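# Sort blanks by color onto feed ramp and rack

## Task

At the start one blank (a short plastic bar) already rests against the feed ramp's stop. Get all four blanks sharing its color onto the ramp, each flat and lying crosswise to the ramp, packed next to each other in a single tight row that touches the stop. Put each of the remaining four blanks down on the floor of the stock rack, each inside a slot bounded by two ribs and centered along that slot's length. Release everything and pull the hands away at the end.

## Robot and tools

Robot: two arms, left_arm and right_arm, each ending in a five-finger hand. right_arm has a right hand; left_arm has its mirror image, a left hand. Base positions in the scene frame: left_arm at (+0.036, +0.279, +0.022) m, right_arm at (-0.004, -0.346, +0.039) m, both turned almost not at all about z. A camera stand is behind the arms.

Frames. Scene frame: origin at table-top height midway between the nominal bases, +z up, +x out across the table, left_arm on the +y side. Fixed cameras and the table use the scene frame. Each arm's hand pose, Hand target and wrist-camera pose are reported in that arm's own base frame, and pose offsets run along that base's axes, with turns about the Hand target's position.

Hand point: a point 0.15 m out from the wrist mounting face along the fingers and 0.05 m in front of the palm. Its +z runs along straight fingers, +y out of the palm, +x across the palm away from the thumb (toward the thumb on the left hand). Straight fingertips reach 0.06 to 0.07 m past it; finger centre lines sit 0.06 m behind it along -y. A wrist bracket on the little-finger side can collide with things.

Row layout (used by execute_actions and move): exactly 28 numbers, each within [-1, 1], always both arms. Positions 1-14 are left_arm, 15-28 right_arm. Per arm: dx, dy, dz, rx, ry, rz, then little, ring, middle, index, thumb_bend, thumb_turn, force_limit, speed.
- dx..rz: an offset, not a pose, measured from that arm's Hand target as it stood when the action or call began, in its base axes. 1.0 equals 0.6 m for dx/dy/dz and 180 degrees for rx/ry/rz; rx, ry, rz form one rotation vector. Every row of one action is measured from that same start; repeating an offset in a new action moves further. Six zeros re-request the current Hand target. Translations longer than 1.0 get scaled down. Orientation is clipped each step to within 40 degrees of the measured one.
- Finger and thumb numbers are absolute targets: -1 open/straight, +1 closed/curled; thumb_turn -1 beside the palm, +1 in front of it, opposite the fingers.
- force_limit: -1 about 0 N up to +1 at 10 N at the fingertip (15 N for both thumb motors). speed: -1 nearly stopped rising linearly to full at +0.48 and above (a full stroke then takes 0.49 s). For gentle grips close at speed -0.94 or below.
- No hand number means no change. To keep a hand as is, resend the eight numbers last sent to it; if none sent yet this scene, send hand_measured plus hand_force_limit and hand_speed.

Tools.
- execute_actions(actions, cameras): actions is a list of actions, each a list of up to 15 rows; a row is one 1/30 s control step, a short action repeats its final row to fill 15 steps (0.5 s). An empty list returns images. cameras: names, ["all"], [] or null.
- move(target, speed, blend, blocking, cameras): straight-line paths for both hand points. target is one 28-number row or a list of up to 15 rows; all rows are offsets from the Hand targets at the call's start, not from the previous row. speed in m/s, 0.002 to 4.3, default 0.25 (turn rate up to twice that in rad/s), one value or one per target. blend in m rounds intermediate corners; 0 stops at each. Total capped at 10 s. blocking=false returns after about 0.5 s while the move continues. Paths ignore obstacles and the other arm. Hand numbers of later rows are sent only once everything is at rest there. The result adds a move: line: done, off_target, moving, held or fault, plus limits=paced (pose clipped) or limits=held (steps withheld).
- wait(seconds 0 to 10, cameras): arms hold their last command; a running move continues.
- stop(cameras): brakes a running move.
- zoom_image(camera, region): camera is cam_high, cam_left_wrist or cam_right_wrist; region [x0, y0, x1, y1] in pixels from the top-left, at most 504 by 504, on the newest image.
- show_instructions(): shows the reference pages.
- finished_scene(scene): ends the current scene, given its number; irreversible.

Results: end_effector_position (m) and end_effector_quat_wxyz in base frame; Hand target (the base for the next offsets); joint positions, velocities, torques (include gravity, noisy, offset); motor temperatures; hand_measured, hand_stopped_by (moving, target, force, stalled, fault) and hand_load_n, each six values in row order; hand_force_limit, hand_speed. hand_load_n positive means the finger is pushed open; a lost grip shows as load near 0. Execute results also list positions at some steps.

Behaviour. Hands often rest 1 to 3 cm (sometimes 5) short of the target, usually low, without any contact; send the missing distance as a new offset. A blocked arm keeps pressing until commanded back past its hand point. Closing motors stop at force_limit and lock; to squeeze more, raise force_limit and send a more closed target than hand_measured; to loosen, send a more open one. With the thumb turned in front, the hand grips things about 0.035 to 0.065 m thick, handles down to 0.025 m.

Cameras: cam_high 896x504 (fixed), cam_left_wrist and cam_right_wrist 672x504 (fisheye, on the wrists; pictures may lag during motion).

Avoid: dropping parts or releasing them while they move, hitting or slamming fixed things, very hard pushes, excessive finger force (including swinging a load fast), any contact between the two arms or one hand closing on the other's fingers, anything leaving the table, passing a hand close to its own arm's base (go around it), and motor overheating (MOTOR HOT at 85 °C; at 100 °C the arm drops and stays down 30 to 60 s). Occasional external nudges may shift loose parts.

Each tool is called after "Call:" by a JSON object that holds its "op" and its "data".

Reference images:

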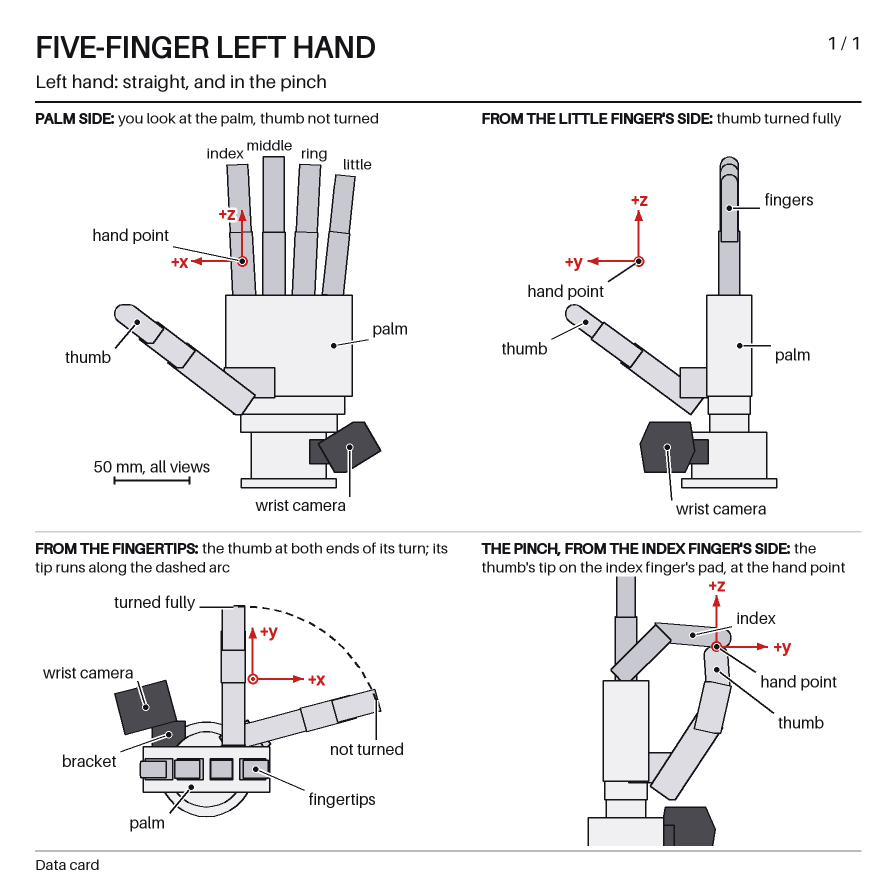

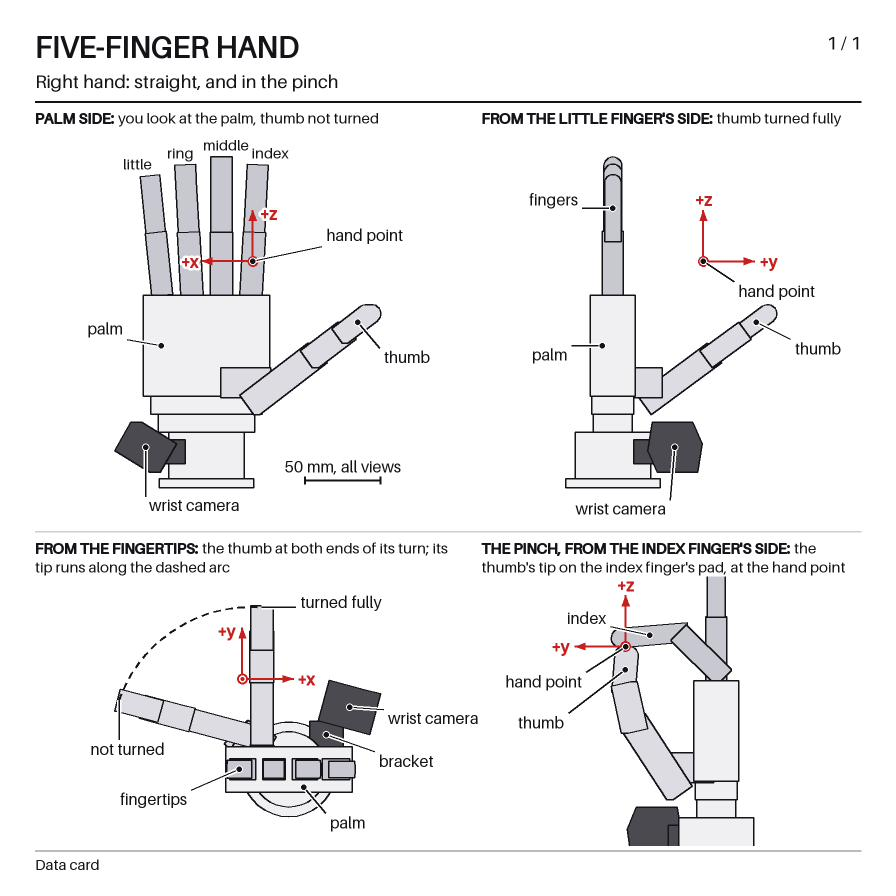

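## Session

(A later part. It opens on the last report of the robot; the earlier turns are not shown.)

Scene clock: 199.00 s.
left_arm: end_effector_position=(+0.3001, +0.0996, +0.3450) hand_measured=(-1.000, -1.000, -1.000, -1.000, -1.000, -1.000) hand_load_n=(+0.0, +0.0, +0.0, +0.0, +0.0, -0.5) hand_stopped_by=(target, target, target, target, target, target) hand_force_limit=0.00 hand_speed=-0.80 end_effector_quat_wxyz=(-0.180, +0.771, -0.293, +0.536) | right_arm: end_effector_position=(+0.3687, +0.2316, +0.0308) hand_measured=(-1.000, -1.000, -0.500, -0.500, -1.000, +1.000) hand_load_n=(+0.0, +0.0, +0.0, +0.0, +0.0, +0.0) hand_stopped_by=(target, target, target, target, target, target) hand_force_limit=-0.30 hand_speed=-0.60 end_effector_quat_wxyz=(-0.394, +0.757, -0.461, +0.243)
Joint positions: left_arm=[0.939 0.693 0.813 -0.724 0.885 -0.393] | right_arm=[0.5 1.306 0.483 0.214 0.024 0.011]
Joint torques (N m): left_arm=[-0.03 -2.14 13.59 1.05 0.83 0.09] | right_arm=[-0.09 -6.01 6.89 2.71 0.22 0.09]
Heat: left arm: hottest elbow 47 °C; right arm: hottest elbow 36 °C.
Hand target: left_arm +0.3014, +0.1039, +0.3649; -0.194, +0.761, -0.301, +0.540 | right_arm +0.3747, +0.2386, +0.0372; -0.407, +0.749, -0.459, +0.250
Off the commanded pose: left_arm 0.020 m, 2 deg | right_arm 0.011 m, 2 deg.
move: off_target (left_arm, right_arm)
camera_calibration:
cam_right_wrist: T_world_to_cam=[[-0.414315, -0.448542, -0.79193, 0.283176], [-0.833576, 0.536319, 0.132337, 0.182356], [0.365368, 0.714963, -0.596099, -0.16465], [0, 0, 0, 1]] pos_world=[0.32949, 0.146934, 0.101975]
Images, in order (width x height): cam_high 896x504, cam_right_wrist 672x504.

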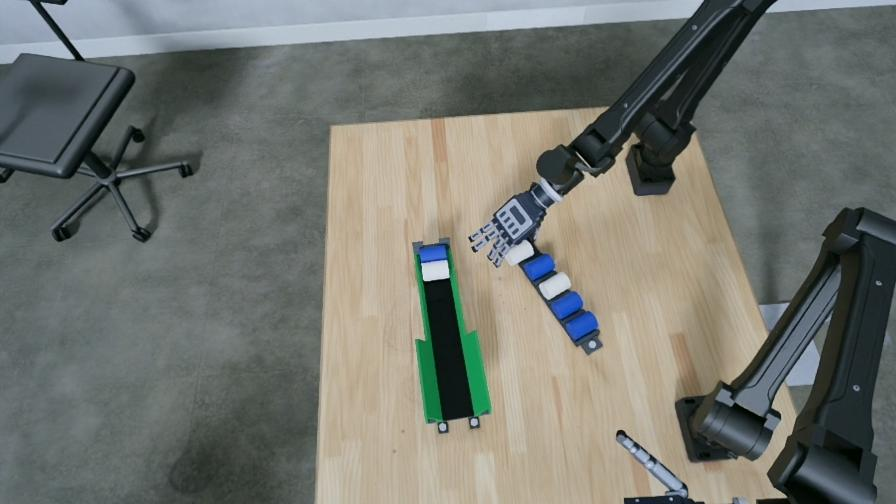

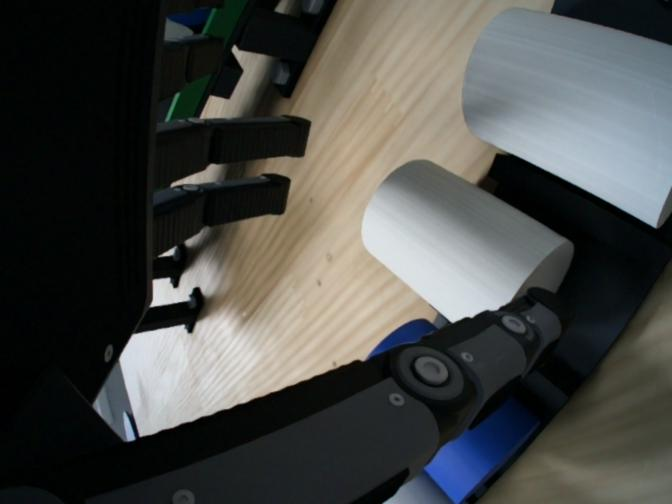

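Call:
{"op": "move", "data": {"target": [[0,0,0,0,0,0,-1,-1,-1,-1,-1,-1,0,-0.8,0.0,0.0,-0.027,0,0,0,-1,-1,-0.5,-0.5,-1,1,-0.3,-0.6]], "speed": [0.06], "cameras": ["cam_right_wrist"]}}

Scene clock: 202.67 s.
left_arm: end_effector_position=(+0.3001, +0.0996, +0.3450) hand_measured=(-1.000, -1.000, -1.000, -1.000, -1.000, -1.000) hand_load_n=(+0.0, +0.0, +0.0, +0.0, +0.0, -0.5) hand_stopped_by=(target, target, target, target, target, target) hand_force_limit=0.00 hand_speed=-0.80 end_effector_quat_wxyz=(-0.180, +0.771, -0.293, +0.536) | right_arm: end_effector_position=(+0.3694, +0.2320, +0.0157) hand_measured=(-1.000, -1.000, -0.500, -0.500, -1.000, +1.000) hand_load_n=(+0.0, +0.0, +0.0, -0.5, +0.0, -0.5) hand_stopped_by=(target, target, target, target, target, target) hand_force_limit=-0.30 hand_speed=-0.60 end_effector_quat_wxyz=(-0.395, +0.757, -0.461, +0.244)
Joint positions: left_arm=[0.939 0.693 0.813 -0.724 0.885 -0.393] | right_arm=[0.5 1.357 0.468 0.283 0.024 0.011]
Joint torques (N m): left_arm=[-0.03 -2.14 13.59 1.05 0.83 0.08] | right_arm=[-0.15 -6.18 6.37 2.73 0.22 0.09]
Heat: left arm: hottest elbow 47 °C; right arm: hottest elbow 36 °C.
Hand target: left_arm +0.3014, +0.1039, +0.3649; -0.194, +0.761, -0.301, +0.540 | right_arm +0.3746, +0.2385, +0.0210; -0.407, +0.749, -0.459, +0.250
Off the commanded pose: left_arm 0.020 m, 2 deg | right_arm 0.010 m, 2 deg.
move: off_target (left_arm)
camera_calibration:
cam_right_wrist: T_world_to_cam=[[-0.412737, -0.447696, -0.793232, 0.270905], [-0.833828, 0.536198, 0.131233, 0.184915], [0.366577, 0.715584, -0.594611, -0.174822], [0, 0, 0, 1]] pos_world=[0.330086, 0.147232, 0.0866727]
Images, in order (width x height): cam_right_wrist 672x504.

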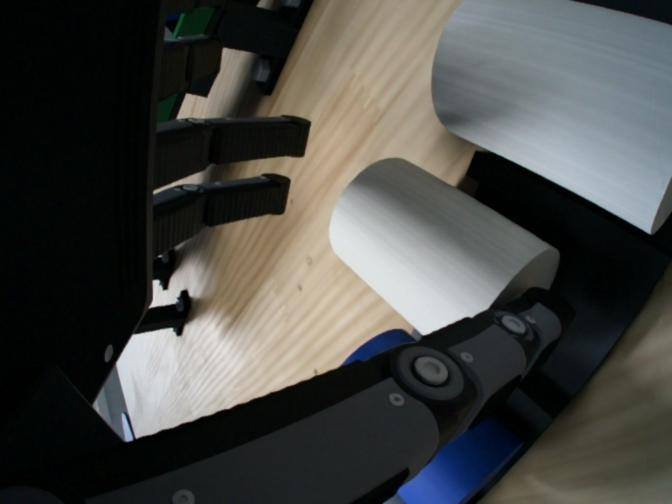

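Call:
{"op": "move", "data": {"target": [[0,0,0,0,0,0,-1,-1,-1,-1,-1,-1,0,-0.8,-0.003,0.004,0,0,0,0,-1,-1,-0.5,-0.5,-1,1,-0.3,-0.6],[0,0,0,0,0,0,-1,-1,-1,-1,-1,-1,0,-0.8,-0.003,0.004,0.0,0,0,0,-1,-1,0.3,0.3,-1,1,-0.3,-0.9]], "speed": [0.04,0.04], "cameras": ["cam_right_wrist"]}}

Scene clock: 210.60 s.
left_arm: end_effector_position=(+0.3001, +0.0996, +0.3450) hand_measured=(-1.000, -1.000, -1.000, -1.000, -1.000, -1.000) hand_load_n=(+0.0, +0.0, +0.0, -0.5, -0.5, +0.0) hand_stopped_by=(target, target, target, target, target, target) hand_force_limit=0.00 hand_speed=-0.80 end_effector_quat_wxyz=(-0.180, +0.771, -0.293, +0.536) | right_arm: end_effector_position=(+0.3680, +0.2347, +0.0157) hand_measured=(-1.000, -1.000, +0.018, +0.046, -1.000, +1.000) hand_load_n=(+0.0, +0.0, +3.0, +5.5, +1.5, -1.5) hand_stopped_by=(target, target, force, force, target, target) hand_force_limit=-0.30 hand_speed=-0.90 end_effector_quat_wxyz=(-0.395, +0.756, -0.461, +0.243)
Joint positions: left_arm=[0.939 0.693 0.813 -0.724 0.885 -0.393] | right_arm=[0.51 1.357 0.468 0.283 0.032 0.017]
Joint torques (N m): left_arm=[-0.03 -2.14 13.59 1.03 0.83 0.08] | right_arm=[-0.09 -6.3 6.28 2.73 0.21 0.09]
Heat: left arm: hottest elbow 47 °C; right arm: hottest elbow 35 °C.
Hand target: left_arm +0.3014, +0.1039, +0.3649; -0.194, +0.761, -0.301, +0.540 | right_arm +0.3728, +0.2409, +0.0210; -0.407, +0.749, -0.459, +0.250
Off the commanded pose: left_arm 0.020 m, 2 deg | right_arm 0.009 m, 2 deg.
move: off_target (left_arm)
camera_calibration:
cam_right_wrist: T_world_to_cam=[[-0.412994, -0.447063, -0.793455, 0.271458], [-0.833659, 0.53634, 0.131725, 0.182151], [0.366672, 0.715873, -0.594204, -0.176242], [0, 0, 0, 1]] pos_world=[0.328585, 0.149831, 0.0866717]
Images, in order (width x height): cam_right_wrist 672x504.

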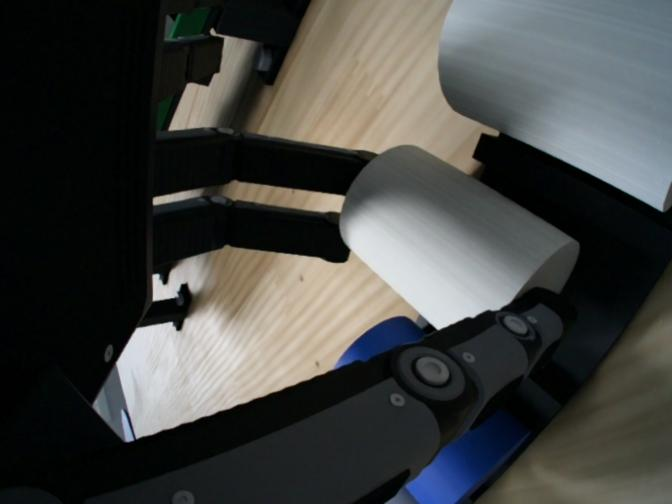

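Call:
{"op": "move", "data": {"target": [[0,0,0,0,0,0,-1,-1,-1,-1,-1,-1,0,-0.8,0.0,0.0,0.08,0,0,0,-1,-1,0.3,0.3,-1,1,-0.3,-0.9],[0,0,0,0,0,0,-1,-1,-1,-1,-1,-1,0,-0.8,-0.03,-0.015,0.07,0,0,0.0,-1,-1,0.3,0.3,-1,1,-0.3,-0.9],[0,0,0,0,0,0,-1,-1,-1,-1,-1,-1,0,-0.8,-0.03,-0.015,0.015,0,0,0.0,-1,-1,0.3,0.3,-1,1,-0.3,-0.9],[0,0,0,0,0,0,-1,-1,-1,-1,-1,-1,0,-0.8,-0.03,-0.015,-0.003,0,0,0.0,-1,-1,0.3,0.3,-1,1,-0.3,-0.9]], "speed": [0.06,0.06,0.05,0.03], "blend": [0.003,0.005,0.003,0], "cameras": ["cam_right_wrist","cam_high"]}}

Call:
{"op": "zoom_image", "data": {"camera": "cam_high", "region": [490, 205, 570, 285]}}

Scene clock: 217.60 s.
left_arm: end_effector_position=(+0.3001, +0.0996, +0.3450) hand_measured=(-1.000, -1.000, -1.000, -1.000, -1.000, -1.000) hand_load_n=(+0.0, +0.0, +0.0, +0.0, +0.0, +0.0) hand_stopped_by=(target, target, target, target, target, target) hand_force_limit=0.00 hand_speed=-0.80 end_effector_quat_wxyz=(-0.180, +0.771, -0.293, +0.536) | right_arm: end_effector_position=(+0.3509, +0.2263, +0.0160) hand_measured=(-1.000, -1.000, +0.018, +0.046, -1.000, +1.000) hand_load_n=(+0.0, +0.0, +3.0, +5.5, +1.5, -2.0) hand_stopped_by=(target, target, force, force, target, target) hand_force_limit=-0.30 hand_speed=-0.90 end_effector_quat_wxyz=(-0.397, +0.755, -0.461, +0.245)
Joint positions: left_arm=[0.939 0.693 0.813 -0.724 0.885 -0.393] | right_arm=[0.514 1.303 0.416 0.286 0.037 0.021]
Joint torques (N m): left_arm=[-0.03 -2.14 13.59 1.05 0.83 0.09] | right_arm=[-0.09 -5.19 6.24 2.73 0.22 0.09]
Heat: left arm: hottest elbow 47 °C; right arm: hottest elbow 34 °C.
Hand target: left_arm +0.3014, +0.1039, +0.3649; -0.194, +0.761, -0.301, +0.540 | right_arm +0.3548, +0.2320, +0.0192; -0.407, +0.749, -0.459, +0.250
Off the commanded pose: left_arm 0.020 m, 2 deg | right_arm 0.008 m, 1 deg.
move: off_target (left_arm)
camera_calibration:
cam_right_wrist: T_world_to_cam=[[-0.409773, -0.444444, -0.79659, 0.259238], [-0.833578, 0.537096, 0.129137, 0.17222], [0.370451, 0.716936, -0.590566, -0.165436], [0, 0, 0, 1]] pos_world=[0.311073, 0.141326, 0.0865658]
Images, in order (width x height): cam_high 896x504, cam_right_wrist 672x504.

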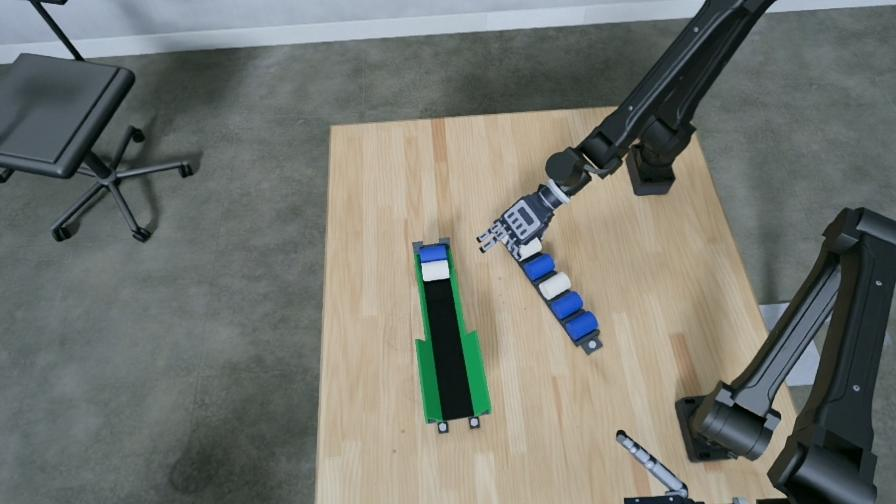

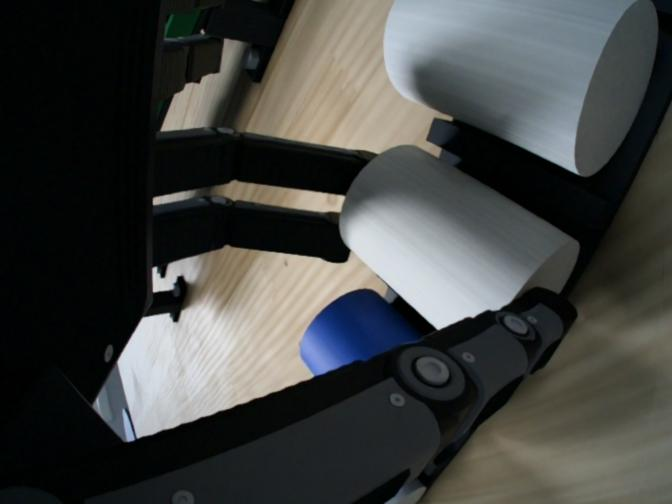

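Scaled by 6.300 from the camera's 896x504 image, which has a finer 1280x720 frame.

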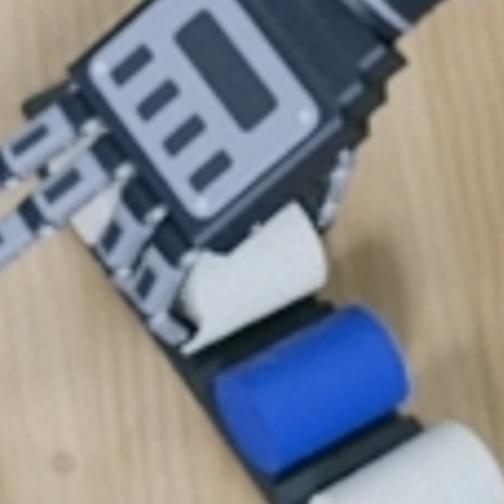

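Call:
{"op": "move", "data": {"target": [[0,0,0,0,0,0,-1,-1,-1,-1,-1,-1,0,-0.8,0,0,0.0,0,0,0,-1,-1,-0.4,-0.4,-1,1,-0.3,-0.6],[0,0,0,0,0,0,-1,-1,-1,-1,-1,-1,0,-0.8,-0.013,-0.007,0.035,0,0,0,-1,-1,-0.5,-0.5,-1,1,-0.3,-0.6],[0,0,0,0,0,0,-1,-1,-1,-1,-1,-1,0,-0.8,-0.025,0.02,0.16,0,0,0,-1,-1,-0.5,-0.5,-1,1,-0.3,-0.6],[0,0,0,0,0,0,-1,-1,-1,-1,-1,-1,0,-0.8,-0.038,0.079,0.14,0,0,0,-1,-1,-0.5,-0.5,-1,1,-0.3,-0.6],[0,0,0,0,0,0,-1,-1,-1,-1,-1,-1,0,-0.8,-0.038,0.079,0.03,0,0,0,-1,-1,-0.5,-0.5,-1,1,-0.3,-0.6]], "speed": [0.05,0.06,0.12,0.12,0.1], "blend": [0,0.005,0.02,0.01,0], "cameras": ["cam_right_wrist"]}}

Scene clock: 226.93 s.
left_arm: end_effector_position=(+0.3001, +0.0996, +0.3450) hand_measured=(-1.000, -1.000, -1.000, -1.000, -1.000, -1.000) hand_load_n=(+0.0, +0.0, -0.5, +0.0, +0.0, +0.0) hand_stopped_by=(target, target, target, target, target, target) hand_force_limit=0.00 hand_speed=-0.80 end_effector_quat_wxyz=(-0.180, +0.771, -0.293, +0.536) | right_arm: end_effector_position=(+0.3263, +0.2719, +0.0302) hand_measured=(-1.000, -1.000, -0.500, -0.500, -1.000, +1.000) hand_load_n=(+0.0, +0.0, +0.0, +0.0, +0.5, +0.0) hand_stopped_by=(target, target, target, target, target, target) hand_force_limit=-0.30 hand_speed=-0.60 end_effector_quat_wxyz=(-0.392, +0.758, -0.460, +0.244)
Joint positions: left_arm=[0.939 0.693 0.813 -0.724 0.885 -0.393] | right_arm=[0.692 1.27 0.454 0.194 0.182 0.117]
Joint torques (N m): left_arm=[-0.03 -2.14 13.59 1.03 0.83 0.08] | right_arm=[-0.32 -5.48 6.98 2.7 0.31 0.09]
Heat: left arm: hottest elbow 48 °C; right arm: hottest elbow 35 °C.
Hand target: left_arm +0.3014, +0.1039, +0.3649; -0.194, +0.761, -0.301, +0.540 | right_arm +0.3319, +0.2793, +0.0372; -0.407, +0.749, -0.459, +0.250
Off the commanded pose: left_arm 0.020 m, 2 deg | right_arm 0.012 m, 2 deg.
move: off_target (left_arm, right_arm); blend cut to 0 m at target 2, 0.0191 m at target 3
camera_calibration:
cam_right_wrist: T_world_to_cam=[[-0.412599, -0.453187, -0.79018, 0.283707], [-0.834475, 0.535881, 0.128387, 0.125982], [0.365259, 0.712357, -0.599277, -0.177416], [0, 0, 0, 1]] pos_world=[0.286989, 0.187444, 0.101683]
Images, in order (width x height): cam_right_wrist 672x504.

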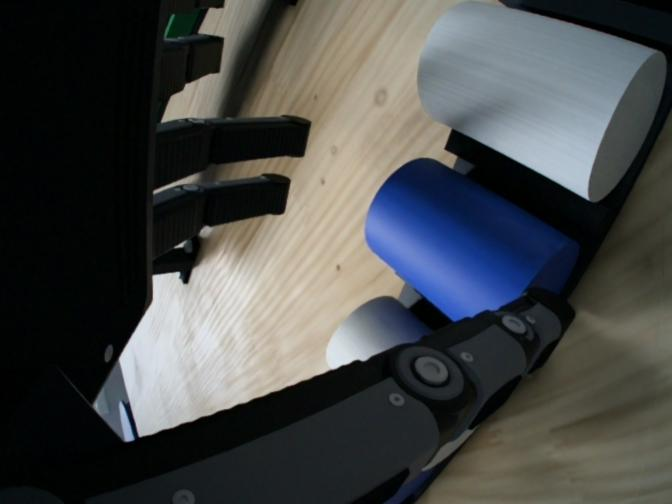

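Call:
{"op": "move", "data": {"target": [[0,0,0,0,0,0,-1,-1,-1,-1,-1,-1,0,-0.8,-0.001,0.003,-0.027,0,0,0,-1,-1,-0.5,-0.5,-1,1,-0.3,-0.6],[0,0,0,0,0,0,-1,-1,-1,-1,-1,-1,0,-0.8,-0.001,0.003,-0.027,0,0,0,-1,-1,0.3,0.3,-1,1,-0.3,-0.9]], "speed": [0.06,0.04], "cameras": ["cam_right_wrist"]}}

Scene clock: 232.67 s.
left_arm: end_effector_position=(+0.3001, +0.0996, +0.3450) hand_measured=(-1.000, -1.000, -1.000, -1.000, -1.000, -1.000) hand_load_n=(+0.0, +0.0, +0.0, +0.0, +0.0, -0.5) hand_stopped_by=(target, target, target, target, target, target) hand_force_limit=0.00 hand_speed=-0.80 end_effector_quat_wxyz=(-0.180, +0.771, -0.293, +0.536) | right_arm: end_effector_position=(+0.3274, +0.2740, +0.0156) hand_measured=(-1.000, -1.000, +0.018, +0.038, -1.000, +1.000) hand_load_n=(+0.0, +0.5, +3.5, +3.0, +1.0, -1.0) hand_stopped_by=(target, target, force, force, target, target) hand_force_limit=-0.30 hand_speed=-0.90 end_effector_quat_wxyz=(-0.394, +0.757, -0.460, +0.245)
Joint positions: left_arm=[0.939 0.693 0.813 -0.724 0.885 -0.393] | right_arm=[0.695 1.325 0.441 0.266 0.187 0.12]
Joint torques (N m): left_arm=[-0.03 -2.14 13.59 1.03 0.83 0.08] | right_arm=[-0.09 -5.71 6.38 2.7 0.3 0.08]
Heat: left arm: hottest elbow 48 °C; right arm: hottest elbow 34 °C.
Hand target: left_arm +0.3014, +0.1039, +0.3649; -0.194, +0.761, -0.301, +0.540 | right_arm +0.3314, +0.2811, +0.0209; -0.407, +0.749, -0.459, +0.250
Off the commanded pose: left_arm 0.020 m, 2 deg | right_arm 0.010 m, 2 deg.
move: off_target (left_arm)
camera_calibration:
cam_right_wrist: T_world_to_cam=[[-0.410811, -0.450562, -0.792609, 0.272358], [-0.834001, 0.536938, 0.12704, 0.127267], [0.368342, 0.713226, -0.596349, -0.189365], [0, 0, 0, 1]] pos_world=[0.28778, 0.18944, 0.0867782]
Images, in order (width x height): cam_right_wrist 672x504.

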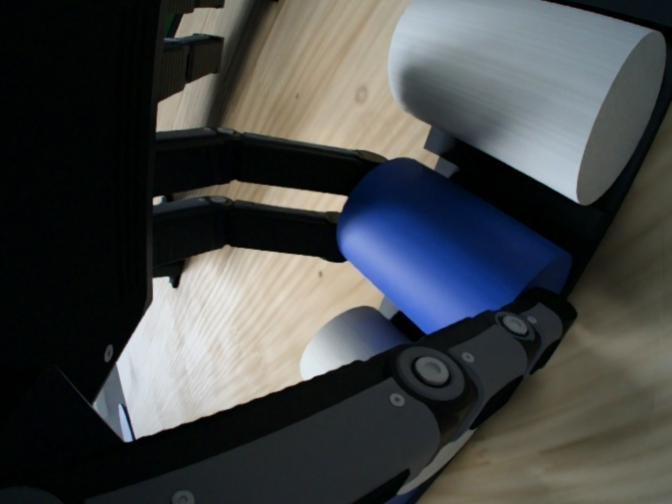

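Call:
{"op": "move", "data": {"target": [[0,0,0,0,0,0,-1,-1,-1,-1,-1,-1,0,-0.8,0,0,0.167,0,0,0,-1,-1,0.3,0.3,-1,1,-0.3,-0.9],[0,0,0,0,0,0,-1,-1,-1,-1,-1,-1,0,-0.8,0.2,0.05,0.33,0,0,-0.06,-1,-1,0.3,0.3,-1,1,-0.3,-0.9],[0,0,0,0,0,0,-1,-1,-1,-1,-1,-1,0,-0.8,0.41,0.092,0.27,0,0,-0.122,-1,-1,0.3,0.3,-1,1,-0.3,-0.9],[0,0,0,0,0,0,-1,-1,-1,-1,-1,-1,0,-0.8,0.416,0.089,0.15,0,0,-0.122,-1,-1,0.3,0.3,-1,1,-0.3,-0.9]], "speed": [0.1,0.2,0.2,0.12], "blend": [0.03,0.04,0.02,0], "cameras": ["cam_right_wrist","cam_high"]}}

Call:
{"op": "zoom_image", "data": {"camera": "cam_high", "region": [400, 220, 500, 320]}}

Scene clock: 244.10 s.
left_arm: end_effector_position=(+0.3001, +0.0996, +0.3450) hand_measured=(-1.000, -1.000, -1.000, -1.000, -1.000, -1.000) hand_load_n=(+0.0, +0.0, -0.5, +0.0, +0.0, +0.0) hand_stopped_by=(target, target, target, target, target, target) hand_force_limit=0.00 hand_speed=-0.80 end_effector_quat_wxyz=(-0.180, +0.771, -0.293, +0.536) | right_arm: end_effector_position=(+0.5676, +0.3343, +0.0976) hand_measured=(-1.000, -1.000, +0.018, +0.038, -1.000, +1.000) hand_load_n=(-0.5, +0.0, +3.5, +3.5, +1.0, -1.0) hand_stopped_by=(target, target, force, force, target, target) hand_force_limit=-0.30 hand_speed=-0.90 end_effector_quat_wxyz=(-0.333, +0.667, -0.587, +0.316)
Joint positions: left_arm=[0.939 0.693 0.813 -0.724 0.885 -0.393] | right_arm=[0.583 1.722 1.208 -0.165 0.396 0.264]
Joint torques (N m): left_arm=[-0.03 -2.14 13.59 1.03 0.83 0.08] | right_arm=[-1.79 -14.27 8.66 2.69 0.37 0.09]
Heat: left arm: hottest elbow 48 °C; right arm: hottest elbow 34 °C.
Hand target: left_arm +0.3014, +0.1039, +0.3649; -0.194, +0.761, -0.301, +0.540 | right_arm +0.5810, +0.3345, +0.1110; -0.352, +0.648, -0.594, +0.323
Off the commanded pose: left_arm 0.020 m, 2 deg | right_arm 0.019 m, 3 deg.
move: off_target (left_arm, right_arm)
camera_calibration:
cam_right_wrist: T_world_to_cam=[[-0.551915, -0.293443, -0.780565, 0.489736], [-0.588487, 0.800249, 0.115259, 0.0585822], [0.590824, 0.522965, -0.614357, -0.332868], [0, 0, 0, 1]] pos_world=[0.501434, 0.270908, 0.171019]
Images, in order (width x height): cam_high 896x504, cam_right_wrist 672x504.

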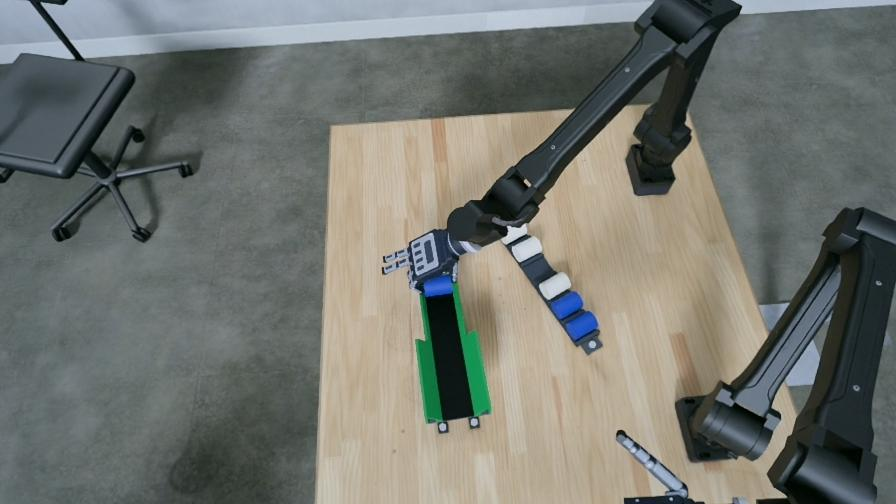

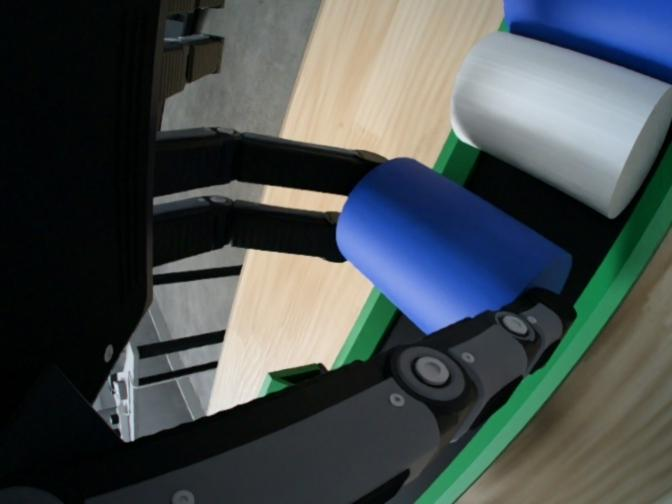

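Scaled by 5.040 from the camera's 896x504 image, which has a finer 1280x720 frame.

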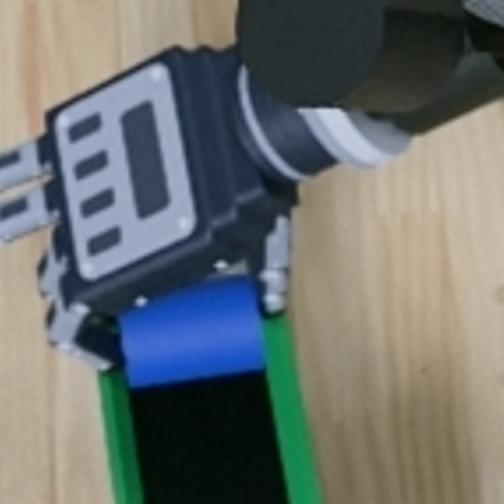

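Call:
{"op": "move", "data": {"target": [[0,0,0,0,0,0,-1,-1,-1,-1,-1,-1,0,-0.8, 0,-0.003,-0.04,0,0,0,-1,-1,0.3,0.3,-1,1,-0.3,-0.9],[0,0,0,0,0,0,-1,-1,-1,-1,-1,-1,0,-0.8, 0,-0.005,-0.058,0,0,0,-1,-1,0.3,0.3,-1,1,-0.3,-0.9]], "speed": [0.06,0.03], "cameras": ["cam_right_wrist"]}}

Scene clock: 253.50 s.
left_arm: end_effector_position=(+0.3001, +0.0996, +0.3450) hand_measured=(-1.000, -1.000, -1.000, -1.000, -1.000, -1.000) hand_load_n=(+0.0, +0.0, +0.0, +0.0, +0.0, -0.5) hand_stopped_by=(target, target, target, target, target, target) hand_force_limit=0.00 hand_speed=-0.80 end_effector_quat_wxyz=(-0.180, +0.771, -0.293, +0.536) | right_arm: end_effector_position=(+0.5701, +0.3323, +0.0747) hand_measured=(-1.000, -1.000, +0.018, +0.038, -1.000, +1.000) hand_load_n=(-0.5, +0.0, +3.5, +2.5, +1.0, -3.0) hand_stopped_by=(target, target, force, force, target, target) hand_force_limit=-0.30 hand_speed=-0.90 end_effector_quat_wxyz=(-0.339, +0.662, -0.588, +0.318)
Joint positions: left_arm=[0.939 0.693 0.813 -0.724 0.885 -0.393] | right_arm=[0.578 1.753 1.171 -0.08 0.396 0.264]
Joint torques (N m): left_arm=[0.03 -2.14 13.59 1.05 0.83 0.08] | right_arm=[-1.73 -13.1 7.86 2.89 0.23 0.06]
Heat: left arm: hottest elbow 48 °C; right arm: hottest elbow 35 °C.
Hand target: left_arm +0.3014, +0.1039, +0.3649; -0.194, +0.761, -0.301, +0.540 | right_arm +0.5810, +0.3315, +0.0763; -0.352, +0.648, -0.594, +0.323
Off the commanded pose: left_arm 0.020 m, 2 deg | right_arm 0.011 m, 2 deg.
move: off_target (left_arm, right_arm)
camera_calibration:
cam_right_wrist: T_world_to_cam=[[-0.542178, -0.283682, -0.790928, 0.464558], [-0.586424, 0.801888, 0.114378, 0.0625987], [0.601789, 0.525833, -0.601124, -0.355632], [0, 0, 0, 1]] pos_world=[0.502598, 0.268592, 0.146494]
Images, in order (width x height): cam_right_wrist 672x504.

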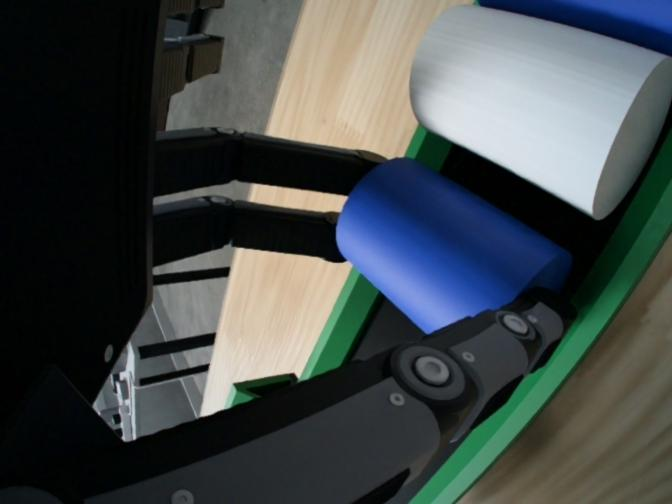

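Call:
{"op": "move", "data": {"target": [[0,0,0,0,0,0,-1,-1,-1,-1,-1,-1,0,-0.8, 0,0,-0.01,0,0,0,-1,-1,0.3,0.3,-1,1,-0.3,-0.9],[0,0,0,0,0,0,-1,-1,-1,-1,-1,-1,0,-0.8, 0,0,-0.01,0,0,0,-1,-1,-0.4,-0.4,-1,1,-0.3,-0.6],[0,0,0,0,0,0,-1,-1,-1,-1,-1,-1,0,-0.8, -0.012,-0.004,0.03,0,0,0,-1,-1,-0.5,-0.5,-1,1,-0.3,-0.6],[0,0,0,0,0,0,-1,-1,-1,-1,-1,-1,0,-0.8, 0,-0.06,0.09,0,0,0,-1,-1,-0.5,-0.5,-1,1,-0.3,-0.6]], "speed": [0.03,0.03,0.05,0.12], "cameras": ["cam_right_wrist","cam_high"]}}

Scene clock: 260.53 s.
left_arm: end_effector_position=(+0.3001, +0.0996, +0.3450) hand_measured=(-1.000, -1.000, -1.000, -1.000, -1.000, -1.000) hand_load_n=(+0.0, +0.0, +0.0, +0.0, +0.0, +0.0) hand_stopped_by=(target, target, target, target, target, target) hand_force_limit=0.00 hand_speed=-0.80 end_effector_quat_wxyz=(-0.180, +0.771, -0.293, +0.536) | right_arm: end_effector_position=(+0.5769, +0.2960, +0.1163) hand_measured=(-1.000, -1.000, -0.500, -0.500, -1.000, +1.000) hand_load_n=(+0.0, +0.0, +0.0, +0.0, +0.0, +0.0) hand_stopped_by=(target, target, target, target, target, target) hand_force_limit=-0.30 hand_speed=-0.60 end_effector_quat_wxyz=(-0.347, +0.647, -0.600, +0.318)
Joint positions: left_arm=[0.939 0.693 0.813 -0.724 0.885 -0.393] | right_arm=[0.513 1.662 1.162 -0.137 0.354 0.257]
Joint torques (N m): left_arm=[0.03 -2.14 13.59 1.03 0.83 0.09] | right_arm=[-1.14 -14.39 9.18 1.09 -0.02 -0.21]
Heat: left arm: hottest elbow 48 °C; right arm: hottest elbow 35 °C.
Hand target: left_arm +0.3014, +0.1039, +0.3649; -0.194, +0.761, -0.301, +0.540 | right_arm +0.5810, +0.2955, +0.1301; -0.352, +0.648, -0.594, +0.323
Off the commanded pose: left_arm 0.020 m, 2 deg | right_arm 0.015 m, 1 deg.
move: off_target (left_arm, right_arm); target 2's new numbers were sent with right_arm's hand 0.011 m and 2 deg from that target; target 3's new numbers were sent with right_arm's hand 0.014 m and 2 deg from that target
camera_calibration:
cam_right_wrist: T_world_to_cam=[[-0.541902, -0.24613, -0.803593, 0.481035], [-0.565348, 0.814247, 0.131848, 0.0730849], [0.621871, 0.525759, -0.580391, -0.329564], [0, 0, 0, 1]] pos_world=[0.506939, 0.232159, 0.185644]
Images, in order (width x height): cam_high 896x504, cam_right_wrist 672x504.

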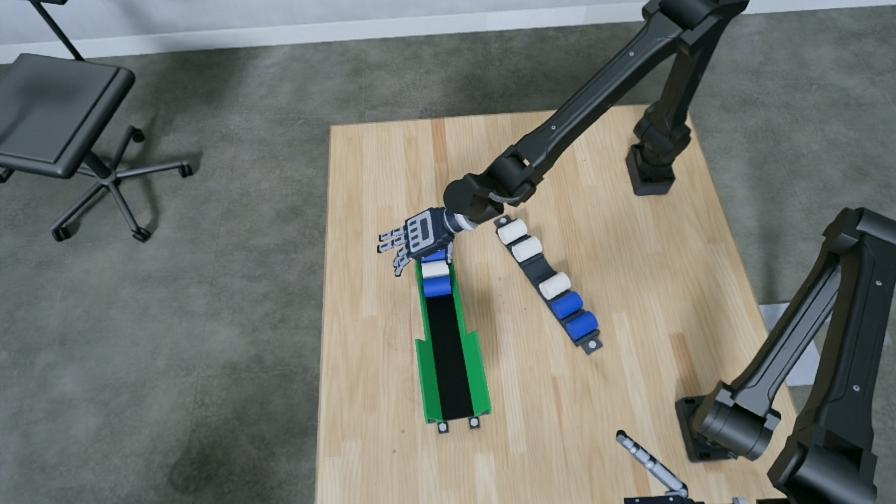

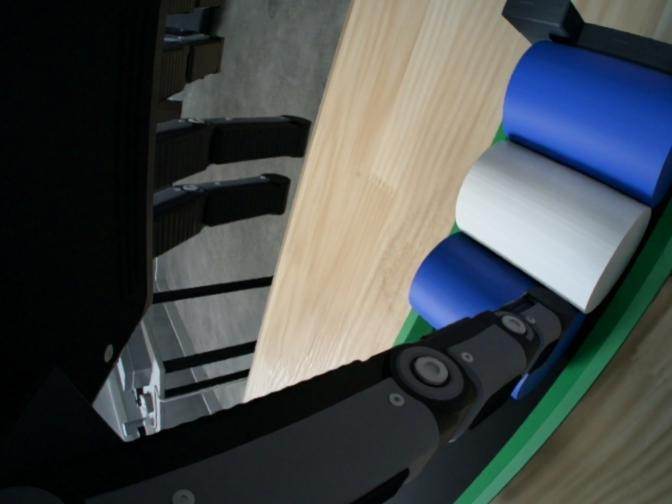

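Call:
{"op": "move", "data": {"target": [[0,0,0,0,0,0,-1,-1,-1,-1,-1,-1,0,-0.8, 0.004,-0.004,-0.06,0,0,0,-1,-1,-0.5,-0.5,-1,1,-0.3,-0.6],[0,0,0,0,0,0,-1,-1,-1,-1,-1,-1,0,-0.8, 0.004,-0.008,-0.106,0,0,0,-1,-1,-0.5,-0.5,-1,1,-0.3,-0.6]], "speed": [0.08,0.05], "blend": [0.01,0], "cameras": ["cam_right_wrist"]}}

Scene clock: 264.17 s.
left_arm: end_effector_position=(+0.3001, +0.0996, +0.3450) hand_measured=(-1.000, -1.000, -1.000, -1.000, -1.000, -1.000) hand_load_n=(+0.0, +0.0, +0.0, +0.0, -0.5, +0.0) hand_stopped_by=(target, target, target, target, target, target) hand_force_limit=0.00 hand_speed=-0.80 end_effector_quat_wxyz=(-0.180, +0.771, -0.293, +0.536) | right_arm: end_effector_position=(+0.5734, +0.2932, +0.0607) hand_measured=(-1.000, -1.000, -0.500, -0.500, -1.000, +1.000) hand_load_n=(+0.0, +0.0, +0.0, +0.0, +0.0, +0.0) hand_stopped_by=(target, target, target, target, target, target) hand_force_limit=-0.30 hand_speed=-0.60 end_effector_quat_wxyz=(-0.341, +0.654, -0.598, +0.314)
Joint positions: left_arm=[0.939 0.693 0.813 -0.724 0.885 -0.393] | right_arm=[0.51 1.735 1.098 -0.013 0.345 0.249]
Joint torques (N m): left_arm=[-0.03 -2.14 13.59 1.05 0.83 0.08] | right_arm=[-1.79 -13.27 7.77 2.67 -0.01 -0.2]
Heat: left arm: hottest elbow 48 °C; right arm: hottest elbow 35 °C.
Hand target: left_arm +0.3014, +0.1039, +0.3649; -0.194, +0.761, -0.301, +0.540 | right_arm +0.5834, +0.2909, +0.0667; -0.352, +0.648, -0.594, +0.323
Off the commanded pose: left_arm 0.020 m, 2 deg | right_arm 0.012 m, 2 deg.
move: off_target (left_arm, right_arm)
camera_calibration:
cam_right_wrist: T_world_to_cam=[[-0.550924, -0.257099, -0.793966, 0.441637], [-0.5702, 0.810643, 0.133156, 0.0844845], [0.609388, 0.526079, -0.593201, -0.350348], [0, 0, 0, 1]] pos_world=[0.504979, 0.229368, 0.131569]
Images, in order (width x height): cam_right_wrist 672x504.

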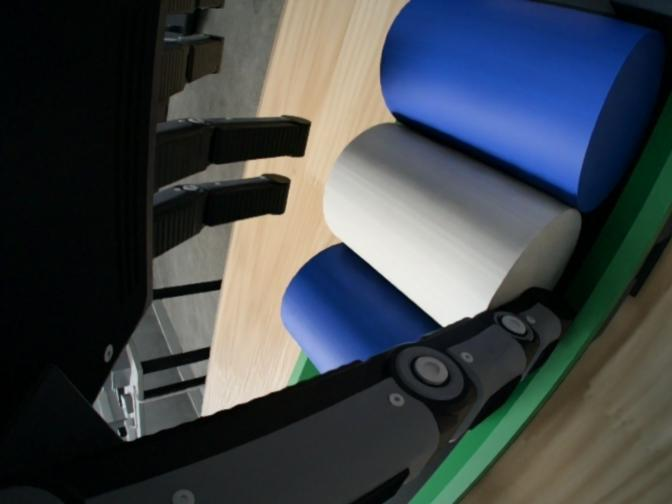

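Call:
{"op": "move", "data": {"target": [[0,0,0,0,0,0,-1,-1,-1,-1,-1,-1,0,-0.8, 0,-0.008,-0.002,0,0,0,-1,-1,-0.5,-0.5,-1,1,-0.3,-0.6],[0,0,0,0,0,0,-1,-1,-1,-1,-1,-1,0,-0.8, 0,-0.008,-0.002,0,0,0,-1,-1,0.3,0.3,-1,1,-0.3,-0.9]], "speed": [0.03,0.03], "cameras": ["cam_right_wrist"]}}

Scene clock: 270.27 s.
left_arm: end_effector_position=(+0.3001, +0.0996, +0.3450) hand_measured=(-1.000, -1.000, -1.000, -1.000, -1.000, -1.000) hand_load_n=(+0.0, +0.0, -0.5, +0.0, +0.0, -0.5) hand_stopped_by=(target, target, target, target, target, target) hand_force_limit=0.00 hand_speed=-0.80 end_effector_quat_wxyz=(-0.180, +0.771, -0.293, +0.536) | right_arm: end_effector_position=(+0.5739, +0.2916, +0.0598) hand_measured=(-1.000, -1.000, +0.018, +0.056, -1.000, +1.000) hand_load_n=(+0.0, +0.0, +3.5, +6.0, +1.5, +0.0) hand_stopped_by=(target, target, force, force, target, target) hand_force_limit=-0.30 hand_speed=-0.90 end_effector_quat_wxyz=(-0.344, +0.654, -0.597, +0.313)
Joint positions: left_arm=[0.939 0.693 0.813 -0.724 0.885 -0.393] | right_arm=[0.505 1.735 1.093 -0.004 0.337 0.246]
Joint torques (N m): left_arm=[-0.03 -2.14 13.59 1.05 0.83 0.09] | right_arm=[-2.02 -13.51 7.49 2.56 0.05 -0.23]
Heat: left arm: hottest elbow 49 °C; right arm: hottest elbow 35 °C.
Hand target: left_arm +0.3014, +0.1039, +0.3649; -0.194, +0.761, -0.301, +0.540 | right_arm +0.5833, +0.2861, +0.0654; -0.352, +0.648, -0.594, +0.323
Off the commanded pose: left_arm 0.020 m, 2 deg | right_arm 0.012 m, 2 deg.
move: off_target (left_arm, right_arm); target 2's new numbers were sent with right_arm's hand 0.013 m and 2 deg from that target
camera_calibration:
cam_right_wrist: T_world_to_cam=[[-0.548748, -0.256045, -0.795812, 0.439234], [-0.573053, 0.808309, 0.135081, 0.0883769], [0.608675, 0.530168, -0.590286, -0.351266], [0, 0, 0, 1]] pos_world=[0.505481, 0.227258, 0.130262]
Images, in order (width x height): cam_right_wrist 672x504.

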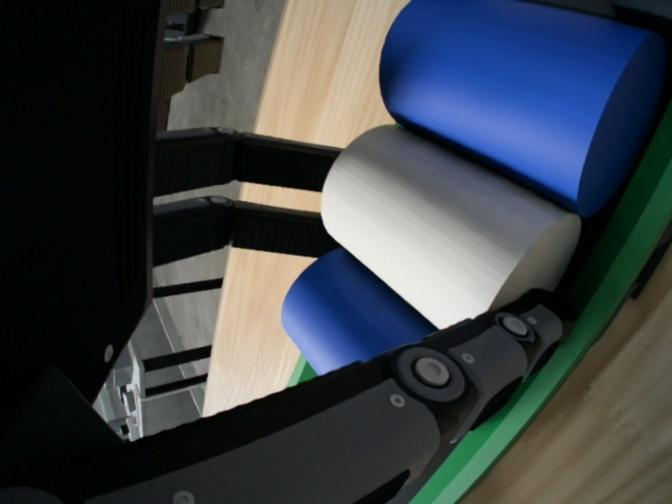

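Call:
{"op": "move", "data": {"target": [[0,0,0,0,0,0,-1,-1,-1,-1,-1,-1,0,-0.8, 0.01,0.008,0.04,0,0,0,-1,-1,0.3,0.3,-1,1,-0.3,-0.9],[0,0,0,0,0,0,-1,-1,-1,-1,-1,-1,0,-0.8, 0.021,0.016,0.11,0,0,0,-1,-1,0.3,0.3,-1,1,-0.3,-0.9]], "speed": [0.035,0.04], "blend": [0.01,0], "cameras": ["cam_right_wrist","cam_high"]}}

Scene clock: 275.67 s.
left_arm: end_effector_position=(+0.3001, +0.0996, +0.3450) hand_measured=(-1.000, -1.000, -1.000, -1.000, -1.000, -1.000) hand_load_n=(+0.0, +0.0, +0.0, +0.0, +0.0, +0.0) hand_stopped_by=(target, target, target, target, target, target) hand_force_limit=0.00 hand_speed=-0.80 end_effector_quat_wxyz=(-0.180, +0.771, -0.293, +0.536) | right_arm: end_effector_position=(+0.5722, +0.2912, +0.0893) hand_measured=(-1.000, -1.000, +0.018, +0.056, -1.000, +1.000) hand_load_n=(+0.0, +0.0, +3.5, +5.5, +1.5, +0.0) hand_stopped_by=(target, target, force, force, target, target) hand_force_limit=-0.30 hand_speed=-0.90 end_effector_quat_wxyz=(-0.327, +0.663, -0.600, +0.305)
Joint positions: left_arm=[0.939 0.693 0.813 -0.724 0.885 -0.393] | right_arm=[0.505 1.695 1.154 -0.146 0.333 0.246]
Joint torques (N m): left_arm=[0.03 -2.14 13.59 1.05 0.83 0.09] | right_arm=[-1.61 -15.33 12.25 1.1 0.36 -0.19]
Heat: left arm: hottest elbow 49 °C; right arm: hottest elbow 35 °C.
Hand target: left_arm +0.3014, +0.1039, +0.3649; -0.194, +0.761, -0.301, +0.540 | right_arm +0.5960, +0.2955, +0.1313; -0.352, +0.648, -0.594, +0.323
Off the commanded pose: left_arm 0.020 m, 2 deg | right_arm 0.049 m, 4 deg.
move: off_target (left_arm, right_arm)
camera_calibration:
cam_right_wrist: T_world_to_cam=[[-0.577302, -0.271298, -0.770143, 0.480239], [-0.570234, 0.809037, 0.142451, 0.0813217], [0.584427, 0.521399, -0.621762, -0.31338], [0, 0, 0, 1]] pos_world=[0.506763, 0.227892, 0.16342]
Images, in order (width x height): cam_high 896x504, cam_right_wrist 672x504.

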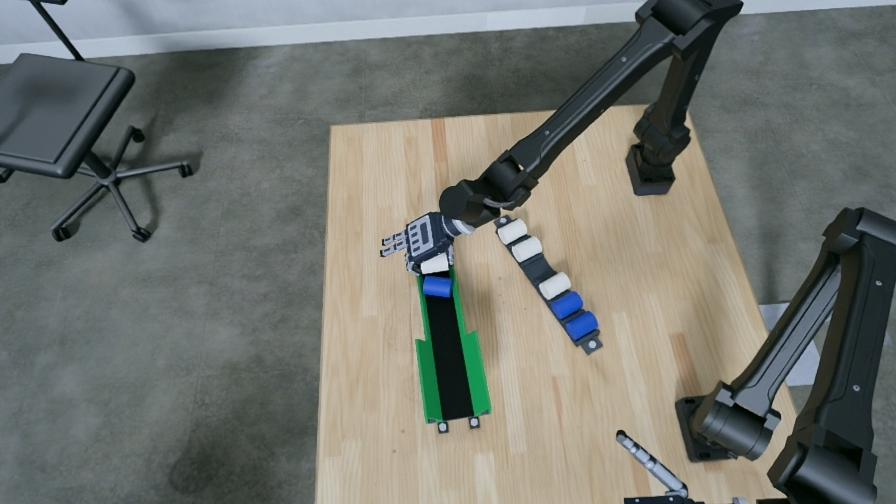

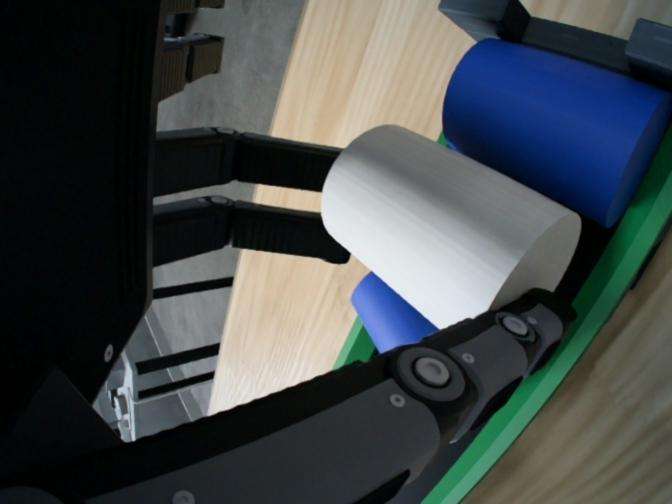

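Call:
{"op": "move", "data": {"target": [0,0,0,0,0,0,-1,-1,-1,-1,-1,-1,0,-0.8, -0.02,0.0,0.09,0,0,0,-1,-1,0.3,0.3,-1,1,-0.3,-0.9], "speed": 0.08, "cameras": ["cam_right_wrist","cam_high"]}}

Call:
{"op": "zoom_image", "data": {"camera": "cam_high", "region": [390, 200, 500, 300]}}

Scene clock: 278.37 s.
left_arm: end_effector_position=(+0.3001, +0.0996, +0.3450) hand_measured=(-1.000, -1.000, -1.000, -1.000, -1.000, -1.000) hand_load_n=(+0.0, +0.0, +0.0, +0.0, +0.0, +0.0) hand_stopped_by=(target, target, target, target, target, target) hand_force_limit=0.00 hand_speed=-0.80 end_effector_quat_wxyz=(-0.180, +0.771, -0.293, +0.536) | right_arm: end_effector_position=(+0.5659, +0.2859, +0.1425) hand_measured=(-1.000, -1.000, +0.018, +0.056, -1.000, +1.000) hand_load_n=(+0.0, +0.0, +3.5, +5.5, +1.5, +0.0) hand_stopped_by=(target, target, force, force, target, target) hand_force_limit=-0.30 hand_speed=-0.90 end_effector_quat_wxyz=(-0.325, +0.662, -0.601, +0.308)
Joint positions: left_arm=[0.939 0.693 0.813 -0.724 0.885 -0.393] | right_arm=[0.505 1.612 1.204 -0.281 0.34 0.246]
Joint torques (N m): left_arm=[-0.03 -2.14 13.57 1.05 0.83 0.09] | right_arm=[-0.67 -14.45 12.9 1.11 0.43 -0.11]
Heat: left arm: hottest elbow 49 °C; right arm: hottest elbow 36 °C.
Hand target: left_arm +0.3014, +0.1039, +0.3649; -0.194, +0.761, -0.301, +0.540 | right_arm +0.5841, +0.2955, +0.1855; -0.352, +0.648, -0.594, +0.323
Off the commanded pose: left_arm 0.020 m, 2 deg | right_arm 0.047 m, 4 deg.
move: off_target (left_arm, right_arm)
camera_calibration:
cam_right_wrist: T_world_to_cam=[[-0.578317, -0.271896, -0.76917, 0.516651], [-0.56553, 0.81314, 0.137767, 0.0712052], [0.587985, 0.514661, -0.624017, -0.273641], [0, 0, 0, 1]] pos_world=[0.499953, 0.223408, 0.216827]
Images, in order (width x height): cam_high 896x504, cam_right_wrist 672x504.

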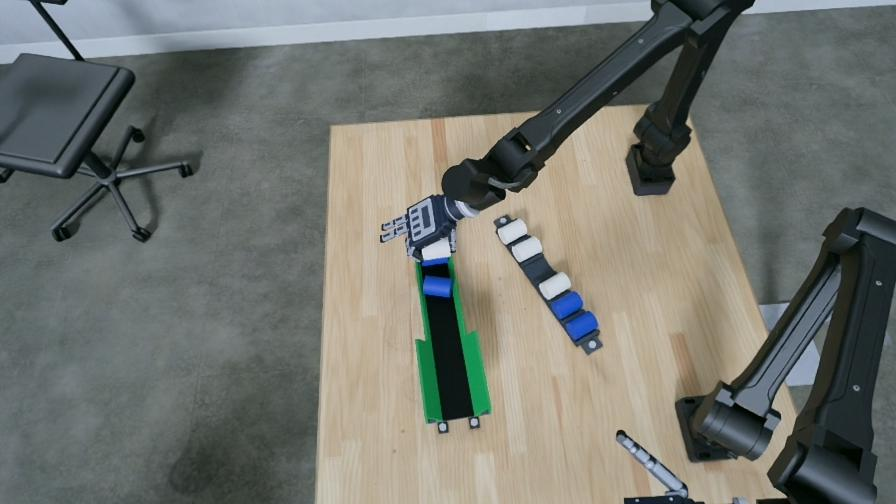

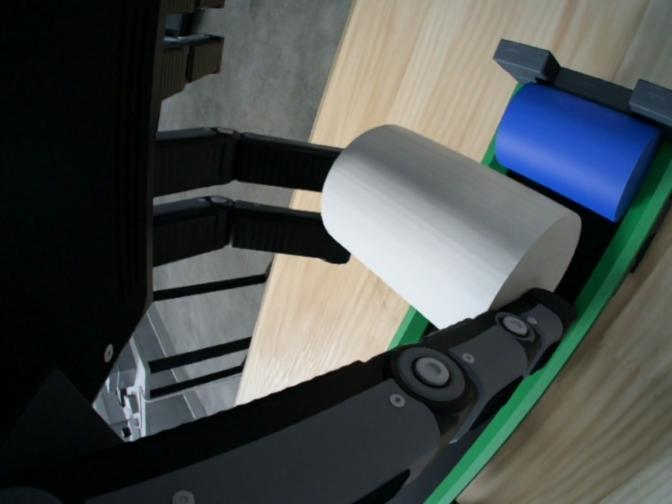

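Scaled by 4.582 from the camera's 896x504 image, which has a finer 1280x720 frame.

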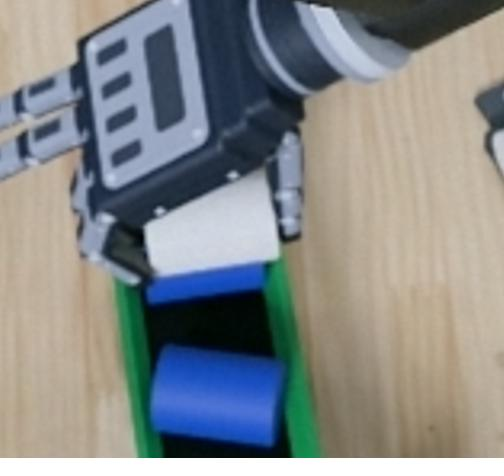

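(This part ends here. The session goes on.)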